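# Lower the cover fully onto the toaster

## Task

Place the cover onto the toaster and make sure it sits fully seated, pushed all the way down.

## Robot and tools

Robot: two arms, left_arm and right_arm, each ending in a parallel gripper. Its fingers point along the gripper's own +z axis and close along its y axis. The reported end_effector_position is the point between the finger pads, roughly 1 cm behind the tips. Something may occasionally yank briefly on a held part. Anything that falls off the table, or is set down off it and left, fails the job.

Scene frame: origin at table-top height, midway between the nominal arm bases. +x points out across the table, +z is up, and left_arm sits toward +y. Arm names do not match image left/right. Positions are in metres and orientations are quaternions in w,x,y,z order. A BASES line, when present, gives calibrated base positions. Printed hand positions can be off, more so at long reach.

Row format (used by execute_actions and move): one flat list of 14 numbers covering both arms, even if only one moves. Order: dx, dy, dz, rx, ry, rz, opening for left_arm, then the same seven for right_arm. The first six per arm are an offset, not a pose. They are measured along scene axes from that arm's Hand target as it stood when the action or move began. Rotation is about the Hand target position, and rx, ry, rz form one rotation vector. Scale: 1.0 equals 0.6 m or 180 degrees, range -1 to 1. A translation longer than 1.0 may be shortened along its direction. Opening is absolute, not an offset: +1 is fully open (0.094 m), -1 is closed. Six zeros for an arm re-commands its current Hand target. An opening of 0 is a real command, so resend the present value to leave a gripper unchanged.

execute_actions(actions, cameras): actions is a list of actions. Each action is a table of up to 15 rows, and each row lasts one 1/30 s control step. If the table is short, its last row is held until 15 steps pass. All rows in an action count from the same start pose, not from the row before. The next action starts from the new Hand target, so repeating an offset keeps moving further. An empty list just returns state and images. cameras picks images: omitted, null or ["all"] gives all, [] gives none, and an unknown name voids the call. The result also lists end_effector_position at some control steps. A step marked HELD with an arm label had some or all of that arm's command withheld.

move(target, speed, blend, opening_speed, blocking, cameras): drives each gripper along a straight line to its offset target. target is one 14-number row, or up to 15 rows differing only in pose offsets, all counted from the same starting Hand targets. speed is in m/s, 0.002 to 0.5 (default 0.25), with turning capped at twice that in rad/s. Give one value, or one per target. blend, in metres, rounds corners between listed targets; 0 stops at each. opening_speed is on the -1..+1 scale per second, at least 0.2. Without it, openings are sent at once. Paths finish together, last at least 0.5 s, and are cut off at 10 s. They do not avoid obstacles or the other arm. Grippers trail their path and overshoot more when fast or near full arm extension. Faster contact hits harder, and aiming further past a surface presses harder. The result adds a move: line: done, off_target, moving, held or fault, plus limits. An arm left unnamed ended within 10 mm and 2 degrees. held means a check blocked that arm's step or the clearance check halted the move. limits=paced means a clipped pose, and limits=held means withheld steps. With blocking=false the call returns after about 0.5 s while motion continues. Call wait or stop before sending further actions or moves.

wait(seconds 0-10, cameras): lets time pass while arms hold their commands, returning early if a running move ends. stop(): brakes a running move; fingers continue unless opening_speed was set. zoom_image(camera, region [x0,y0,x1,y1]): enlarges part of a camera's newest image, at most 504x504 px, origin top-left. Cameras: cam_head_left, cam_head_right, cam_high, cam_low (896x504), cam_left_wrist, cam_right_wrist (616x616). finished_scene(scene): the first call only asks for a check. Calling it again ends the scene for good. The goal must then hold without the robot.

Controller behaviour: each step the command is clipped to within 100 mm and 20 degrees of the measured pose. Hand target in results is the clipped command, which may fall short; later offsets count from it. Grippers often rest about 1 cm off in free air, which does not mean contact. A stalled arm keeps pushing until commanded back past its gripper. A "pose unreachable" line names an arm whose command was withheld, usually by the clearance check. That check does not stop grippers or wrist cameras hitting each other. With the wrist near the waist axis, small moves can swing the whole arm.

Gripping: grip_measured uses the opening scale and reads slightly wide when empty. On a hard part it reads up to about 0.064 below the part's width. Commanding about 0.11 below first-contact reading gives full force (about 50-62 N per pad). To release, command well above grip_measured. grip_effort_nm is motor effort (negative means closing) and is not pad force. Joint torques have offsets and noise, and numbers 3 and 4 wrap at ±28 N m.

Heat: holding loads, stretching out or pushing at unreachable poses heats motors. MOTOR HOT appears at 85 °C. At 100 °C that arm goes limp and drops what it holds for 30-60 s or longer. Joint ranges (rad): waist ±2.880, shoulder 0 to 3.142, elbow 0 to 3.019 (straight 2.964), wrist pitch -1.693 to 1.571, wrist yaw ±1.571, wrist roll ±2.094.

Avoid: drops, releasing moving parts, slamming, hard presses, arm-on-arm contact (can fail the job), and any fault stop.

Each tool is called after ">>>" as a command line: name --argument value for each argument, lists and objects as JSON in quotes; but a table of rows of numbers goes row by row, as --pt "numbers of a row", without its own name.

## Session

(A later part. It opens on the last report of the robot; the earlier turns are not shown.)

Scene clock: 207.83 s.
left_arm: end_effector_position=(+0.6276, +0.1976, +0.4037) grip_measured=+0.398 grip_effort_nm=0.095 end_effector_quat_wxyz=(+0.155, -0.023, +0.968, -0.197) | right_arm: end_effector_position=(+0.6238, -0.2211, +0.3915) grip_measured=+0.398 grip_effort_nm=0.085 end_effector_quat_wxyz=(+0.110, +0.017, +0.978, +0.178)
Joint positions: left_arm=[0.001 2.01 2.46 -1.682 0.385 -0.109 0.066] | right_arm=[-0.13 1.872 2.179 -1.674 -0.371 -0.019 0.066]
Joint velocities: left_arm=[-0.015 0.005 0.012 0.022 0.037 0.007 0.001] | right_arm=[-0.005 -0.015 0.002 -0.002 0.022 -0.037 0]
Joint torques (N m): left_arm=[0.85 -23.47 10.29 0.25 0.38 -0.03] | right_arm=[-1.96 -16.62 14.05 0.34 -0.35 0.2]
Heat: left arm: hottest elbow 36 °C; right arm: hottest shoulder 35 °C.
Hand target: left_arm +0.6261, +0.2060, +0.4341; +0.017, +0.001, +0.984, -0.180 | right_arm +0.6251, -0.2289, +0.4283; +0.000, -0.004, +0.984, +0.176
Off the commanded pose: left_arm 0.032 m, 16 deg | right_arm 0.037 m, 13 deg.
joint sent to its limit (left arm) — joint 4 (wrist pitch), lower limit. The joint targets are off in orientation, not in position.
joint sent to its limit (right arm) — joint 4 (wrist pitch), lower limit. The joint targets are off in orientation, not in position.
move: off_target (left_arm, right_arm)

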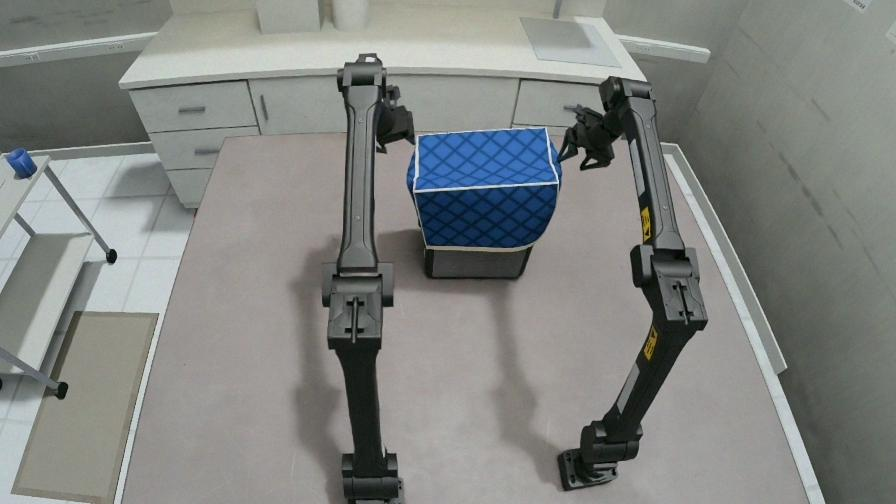

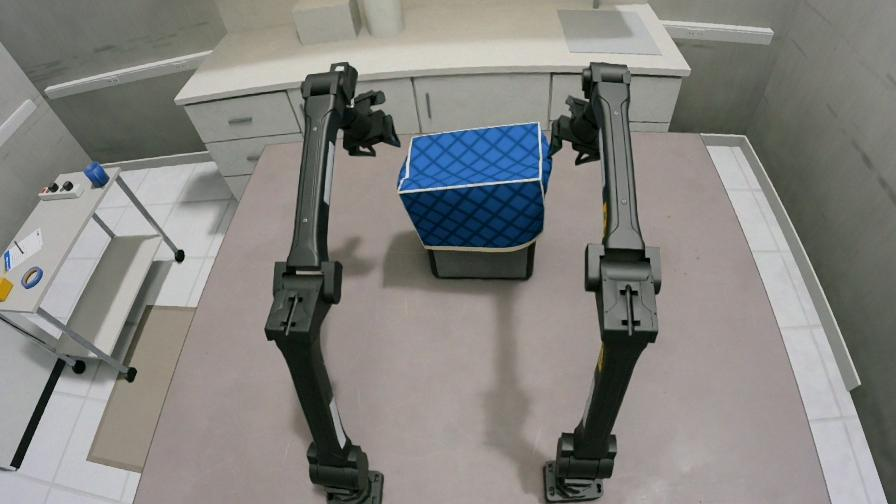

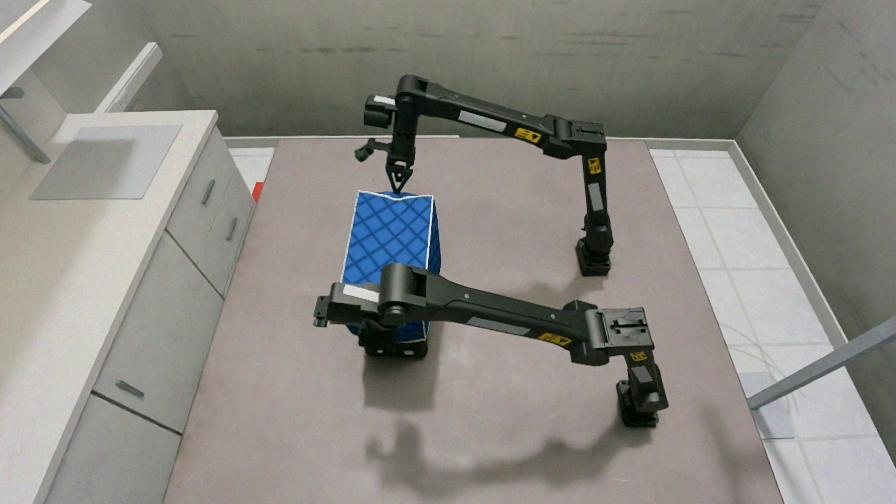

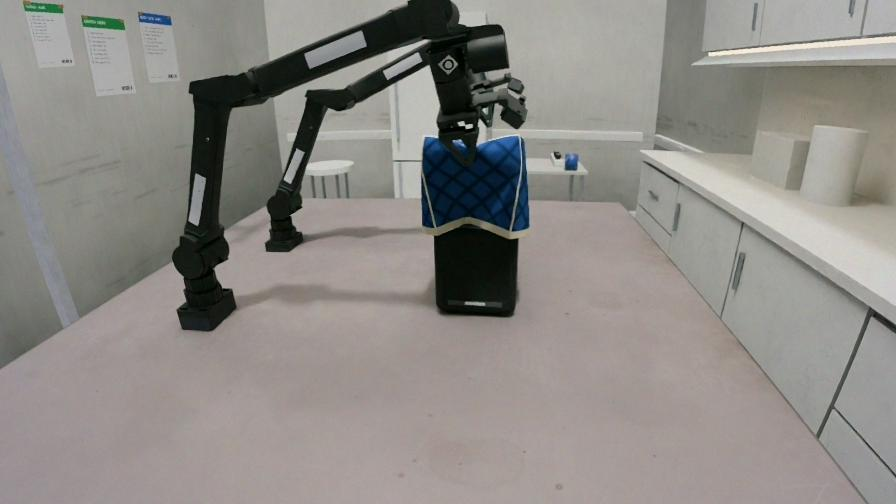

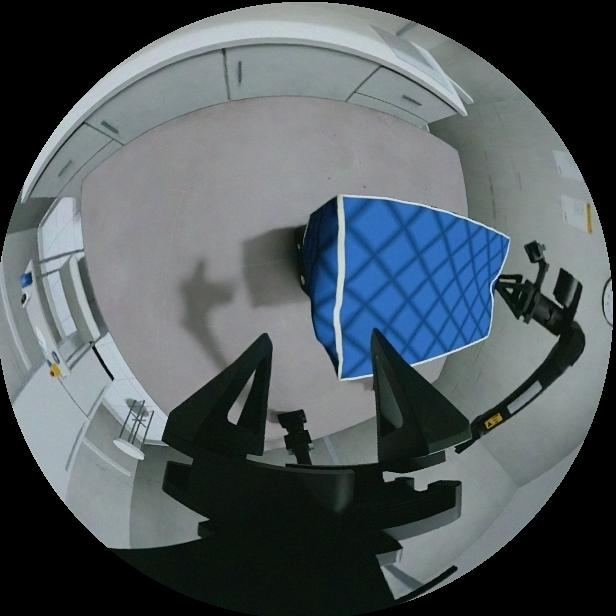

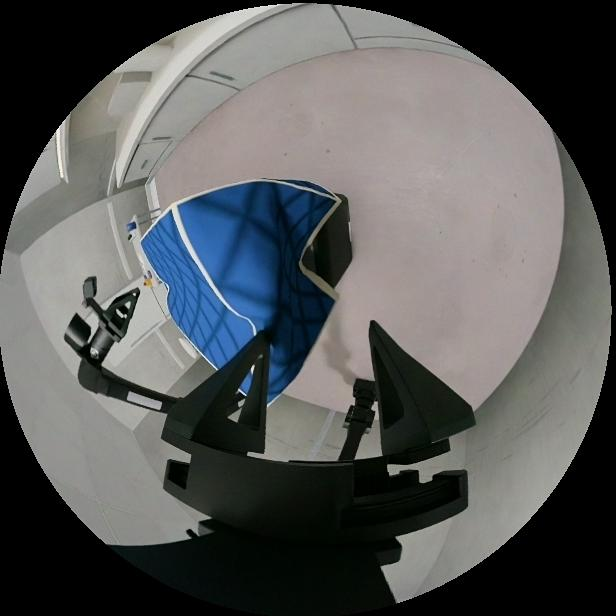

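>>> move --pt "0.01 -0.1 0.02 0 0 0 0.6 0 0.1 0.02 0 0 0 0.6" --pt "0.01 -0.1 -0.11 0 0 0 0.6 0 0.1 -0.11 0 0 0 0.6" --speed 0.08

>>> zoom_image --camera "cam_low" --region '[380, 80, 580, 280]'

Scene clock: 218.47 s.
left_arm: end_effector_position=(+0.6301, +0.1570, +0.3760) grip_measured=+0.598 grip_effort_nm=0.095 end_effector_quat_wxyz=(+0.121, -0.028, +0.972, -0.199) | right_arm: end_effector_position=(+0.6200, -0.1760, +0.3852) grip_measured=+0.598 grip_effort_nm=0.100 end_effector_quat_wxyz=(+0.090, +0.018, +0.978, +0.185)
Joint positions: left_arm=[-0.063 2.044 2.447 -1.682 0.373 -0.172 0.075] | right_arm=[-0.056 1.872 2.164 -1.674 -0.37 0.053 0.075]
Joint velocities: left_arm=[-0.005 -0.005 -0.002 -0.022 0.007 -0.022 -0.002] | right_arm=[-0.015 -0.005 -0.002 0.017 0.007 -0.007 0.001]
Joint torques (N m): left_arm=[-1.49 -20.78 7.61 0.23 0.09 0.21] | right_arm=[0.15 -12.92 8.08 0.32 -0.05 -0.1]
Heat: left arm: hottest elbow 38 °C; right arm: hottest shoulder 35 °C.
Hand target: left_arm +0.6320, +0.1474, +0.3673; +0.017, +0.000, +0.984, -0.179 | right_arm +0.6240, -0.1684, +0.3621; +0.000, -0.005, +0.984, +0.177
Off the commanded pose: left_arm 0.014 m, 13 deg | right_arm 0.025 m, 11 deg.
joint sent to its limit (left arm) — joint 4 (wrist pitch), lower limit. The joint targets are off in orientation, not in position.
joint sent to its limit (right arm) — joint 4 (wrist pitch), lower limit. The joint targets are off in orientation, not in position.
move: off_target (left_arm, right_arm)

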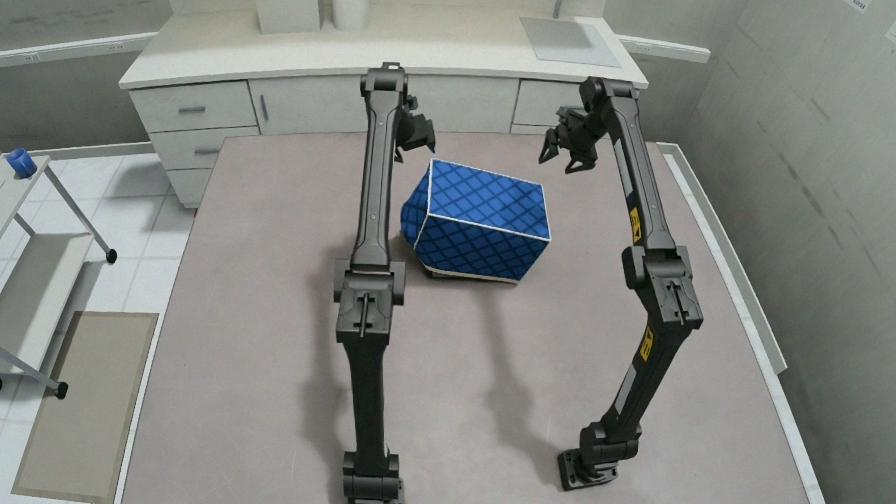

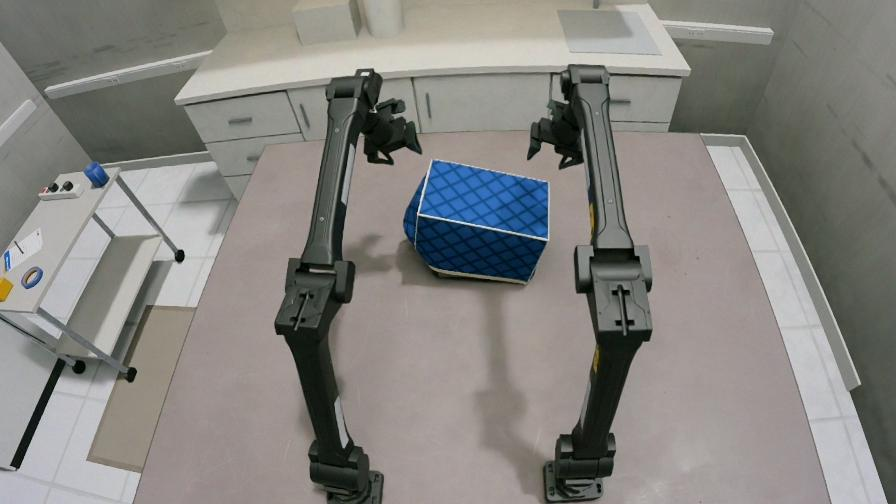

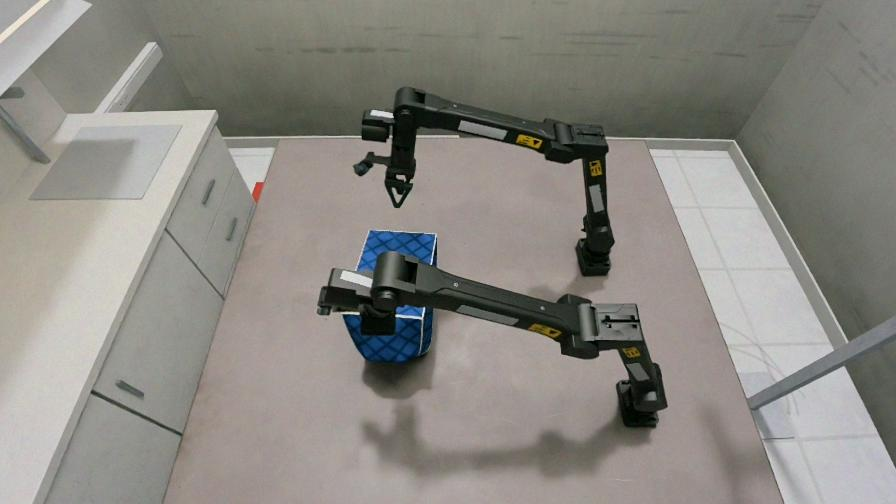

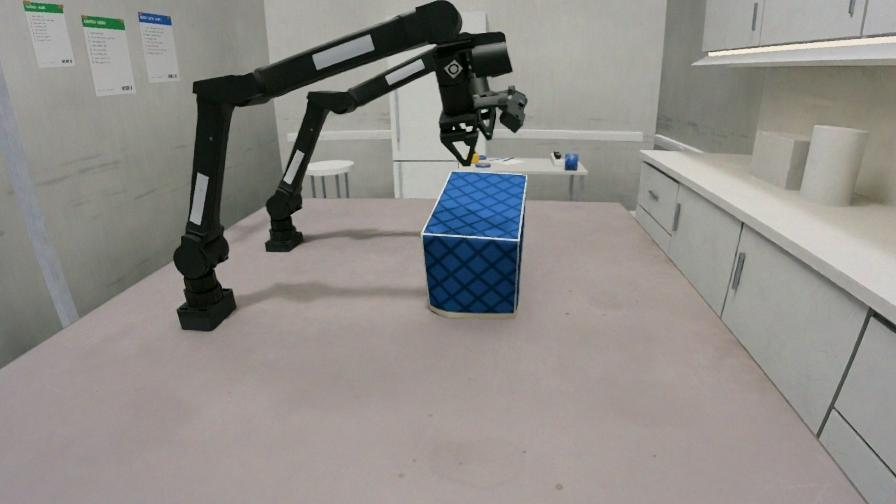

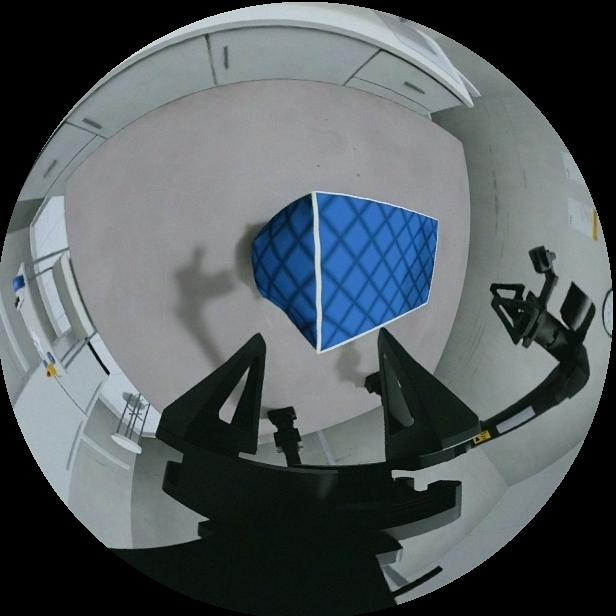

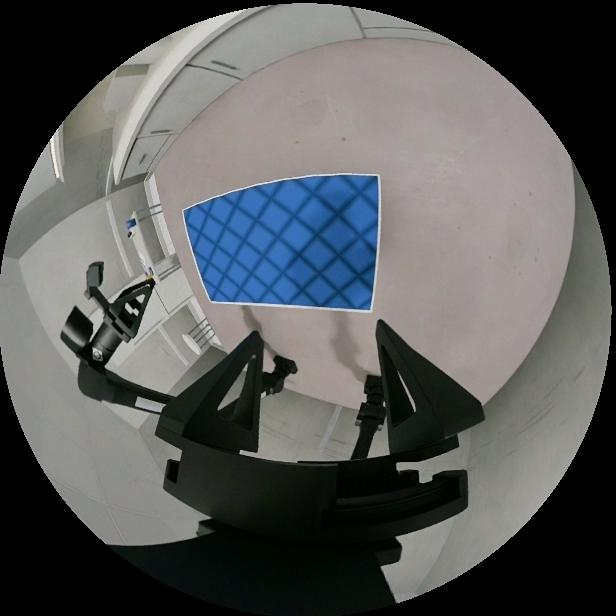

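Scaled by 2.520.

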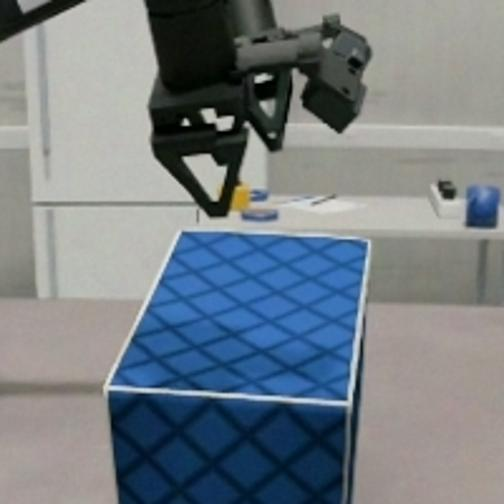

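>>> zoom_image --camera "cam_low" --region '[400, 200, 550, 340]'

>>> zoom_image --camera "cam_head_left" --region '[380, 140, 580, 300]'

>>> zoom_image --camera "cam_head_right" --region '[380, 140, 580, 300]'

Scaled by 3.360.

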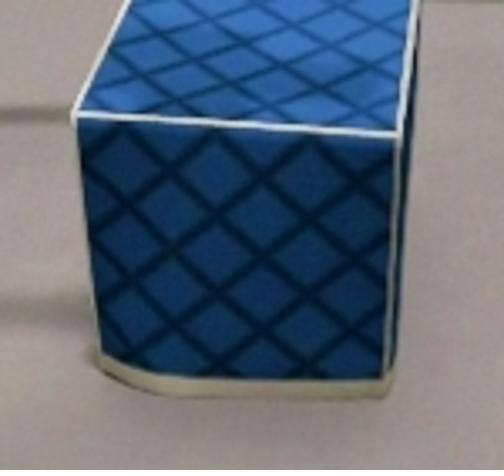

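Scaled by 2.520.

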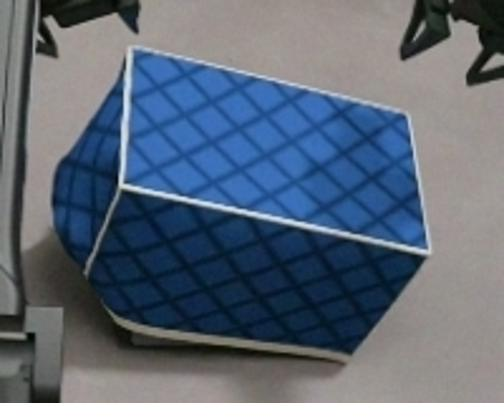

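Scaled by 2.520.

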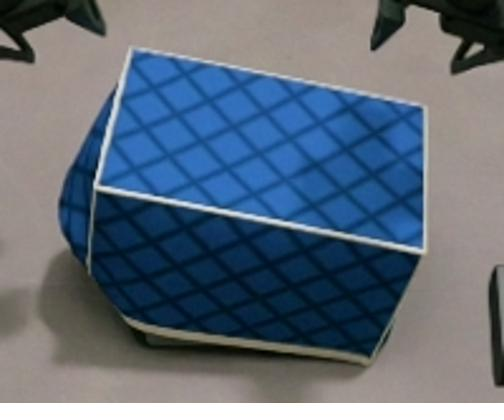

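>>> move --pt "-0.06 -0.05 -0.1 0 0 0 -1 0 0 0 0 0 0 -1" --pt "-0.06 -0.05 -0.285 0 0 0 -1 0 0 0 0 0 0 -1" --speed 0.1

>>> zoom_image --camera "cam_head_right" --region '[380, 140, 580, 300]'

>>> zoom_image --camera "cam_low" --region '[400, 140, 600, 340]'

Scene clock: 232.07 s.
left_arm: end_effector_position=(+0.5955, +0.1271, +0.2147) grip_measured=-0.989 grip_effort_nm=-0.564 end_effector_quat_wxyz=(+0.025, -0.010, +0.983, -0.180) | right_arm: end_effector_position=(+0.6200, -0.1761, +0.3852) grip_measured=-0.996 grip_effort_nm=-0.198 end_effector_quat_wxyz=(+0.090, +0.017, +0.979, +0.185)
Joint positions: left_arm=[-0.117 1.996 1.964 -1.44 0.353 -0.151 0] | right_arm=[-0.056 1.872 2.164 -1.674 -0.37 0.052 0]
Joint velocities: left_arm=[-0.005 -0.005 0.007 0.007 -0.066 -0.051 -0.002] | right_arm=[-0.005 0.015 0.012 0.012 -0.007 0.081 -0.001]
Joint torques (N m): left_arm=[-0.5 -20.42 6.13 0.95 0.18 0.19] | right_arm=[0.21 -12.98 8.1 0.29 -0.03 -0.09]
Heat: left arm: hottest elbow 36 °C; right arm: hottest shoulder 35 °C.
Hand target: left_arm +0.5960, +0.1203, +0.1953; +0.017, -0.002, +0.984, -0.178 | right_arm +0.6240, -0.1685, +0.3621; +0.000, -0.005, +0.984, +0.177
Off the commanded pose: left_arm 0.021 m, 1 deg | right_arm 0.025 m, 11 deg.
joint sent to its limit (right arm) — joint 4 (wrist pitch), lower limit. The joint targets are off in orientation, not in position.
move: off_target (left_arm, right_arm)

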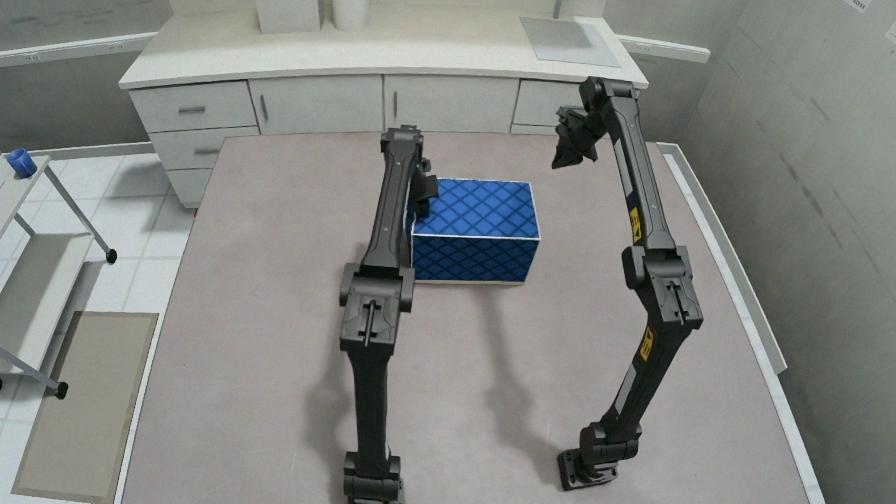

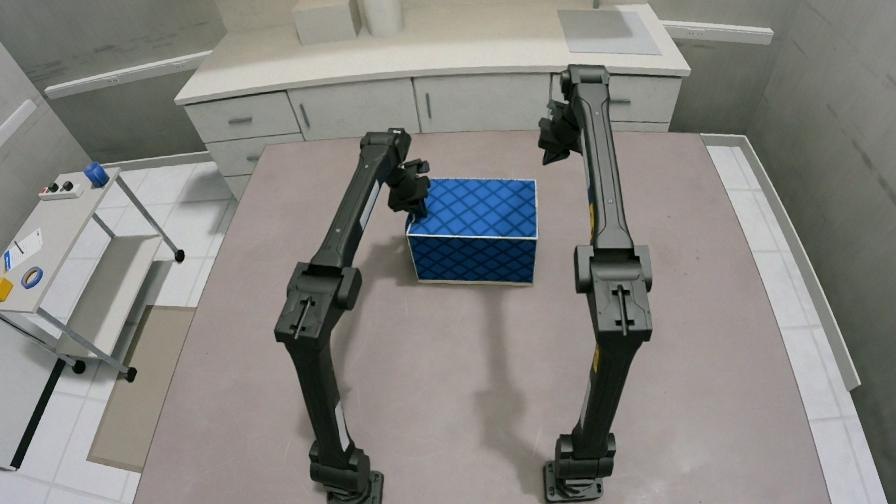

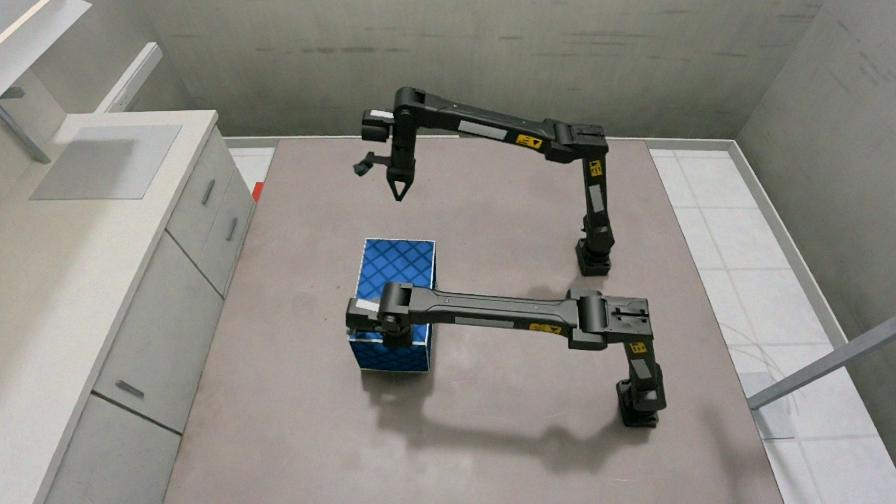

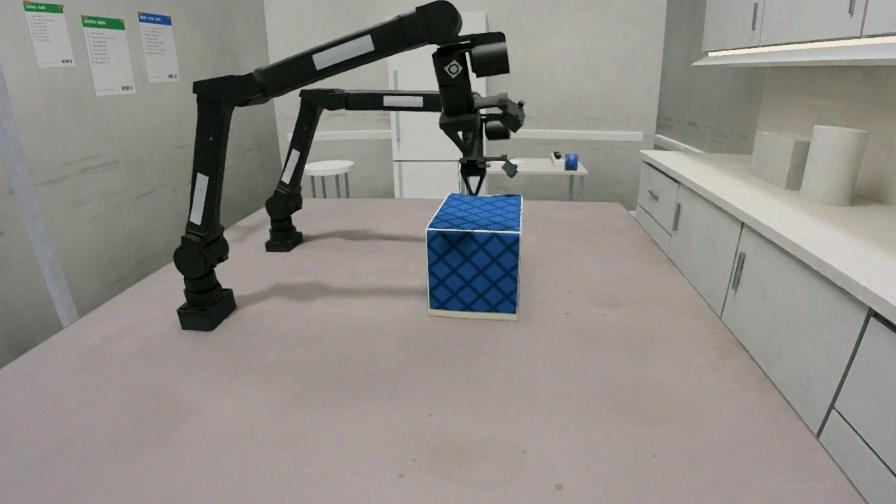

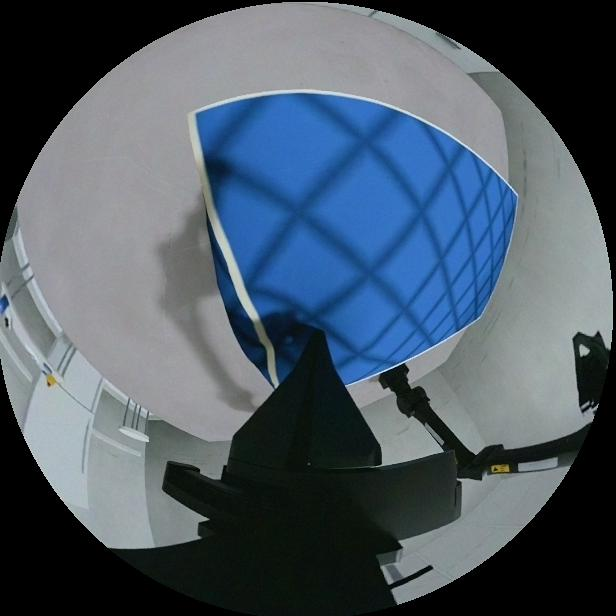

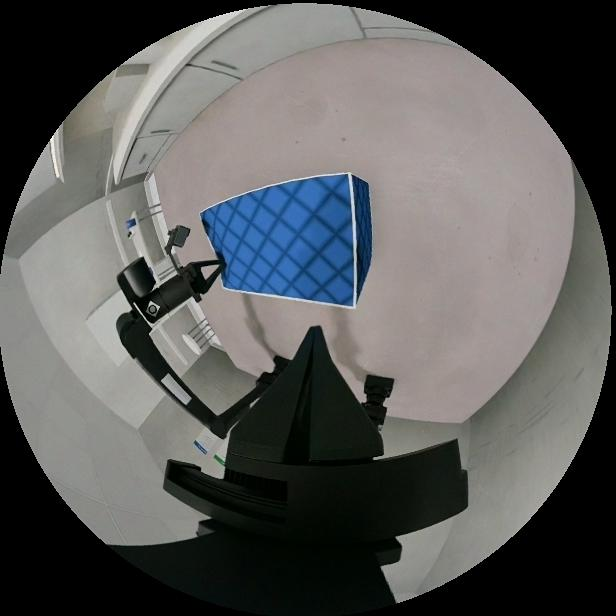

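Scaled by 2.520.

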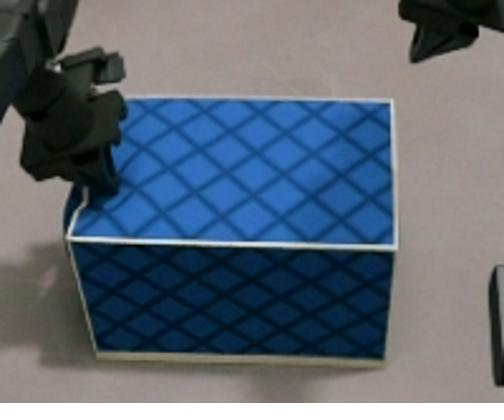

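Scaled by 2.520.

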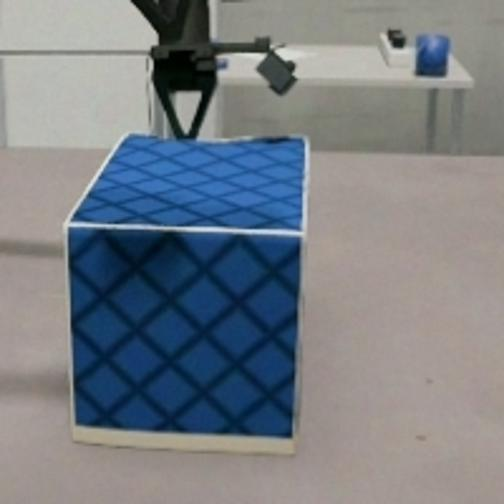

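Perfect — square and down. Lift away.

>>> move --target '[0,0.03,0.25,0,0,0,-1,0,-0.1,0.05,0,0,0,-1]' --speed 0.15 --cameras '["cam_head_right","cam_low"]'

>>> finished_scene --scene 1

Scene clock: 237.13 s.
left_arm: end_effector_position=(+0.5914, +0.1274, +0.3160) grip_measured=-0.989 grip_effort_nm=-0.564 end_effector_quat_wxyz=(+0.039, -0.003, +0.982, -0.182) | right_arm: end_effector_position=(+0.6220, -0.2229, +0.3852) grip_measured=-0.996 grip_effort_nm=-0.188 end_effector_quat_wxyz=(+0.103, +0.021, +0.978, +0.178)
Joint positions: left_arm=[-0.117 1.995 2.229 -1.679 0.354 -0.141 0] | right_arm=[-0.133 1.872 2.164 -1.674 -0.37 -0.017 0]
Joint velocities: left_arm=[-0.015 -0.005 -0.012 0.017 0.081 -0.037 0.002] | right_arm=[-0.005 0.005 0.032 -0.012 -0.007 -0.051 0]
Joint torques (N m): left_arm=[1.26 -23.47 10.59 -0.16 0.37 0.01] | right_arm=[-1.79 -14.8 11 0.29 -0.23 -0.07]
Heat: left arm: hottest elbow 35 °C; right arm: hottest shoulder 35 °C.
Hand target: left_arm +0.5958, +0.1360, +0.3457; +0.017, -0.001, +0.984, -0.179 | right_arm +0.6246, -0.2287, +0.3921; +0.000, -0.005, +0.984, +0.176
Off the commanded pose: left_arm 0.032 m, 3 deg | right_arm 0.009 m, 12 deg.
joint sent to its limit (left arm) — joint 4 (wrist pitch), lower limit. The joint targets are off in orientation, not in position.
joint sent to its limit (right arm) — joint 4 (wrist pitch), lower limit. The joint targets are off in orientation, not in position.
move: off_target (left_arm, right_arm)
Images, in order (width x height): cam_head_right 896x504, cam_low 896x504.

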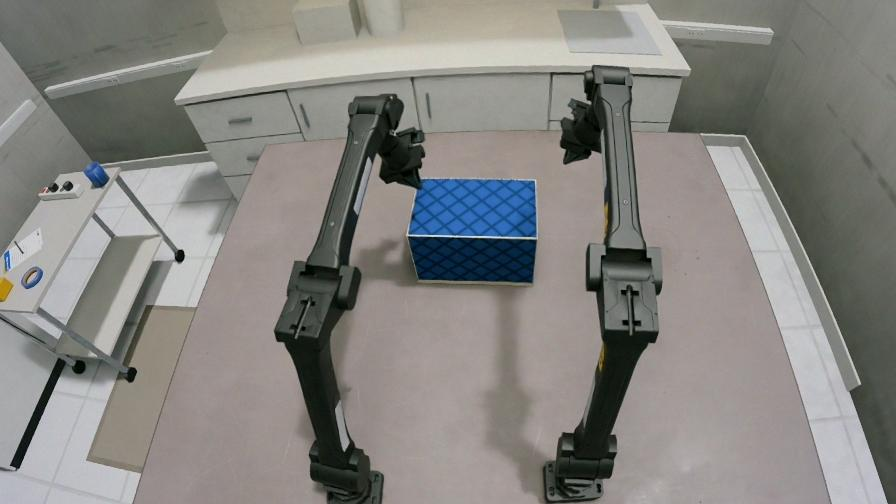

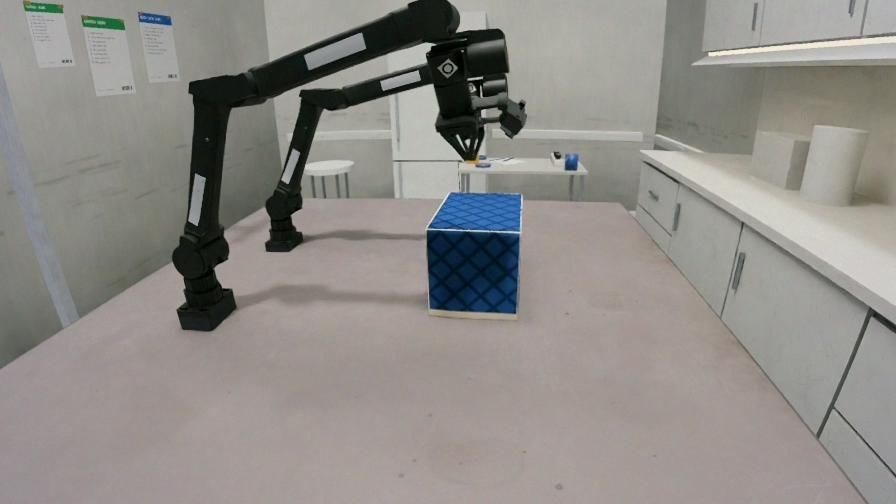

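This call ended nothing. Check each condition of the task against the scene as it is now, look again where you are not sure, and mend what is not met. Then call finished_scene again.

>>> finished_scene --scene 1

The scene is finished: the task was done.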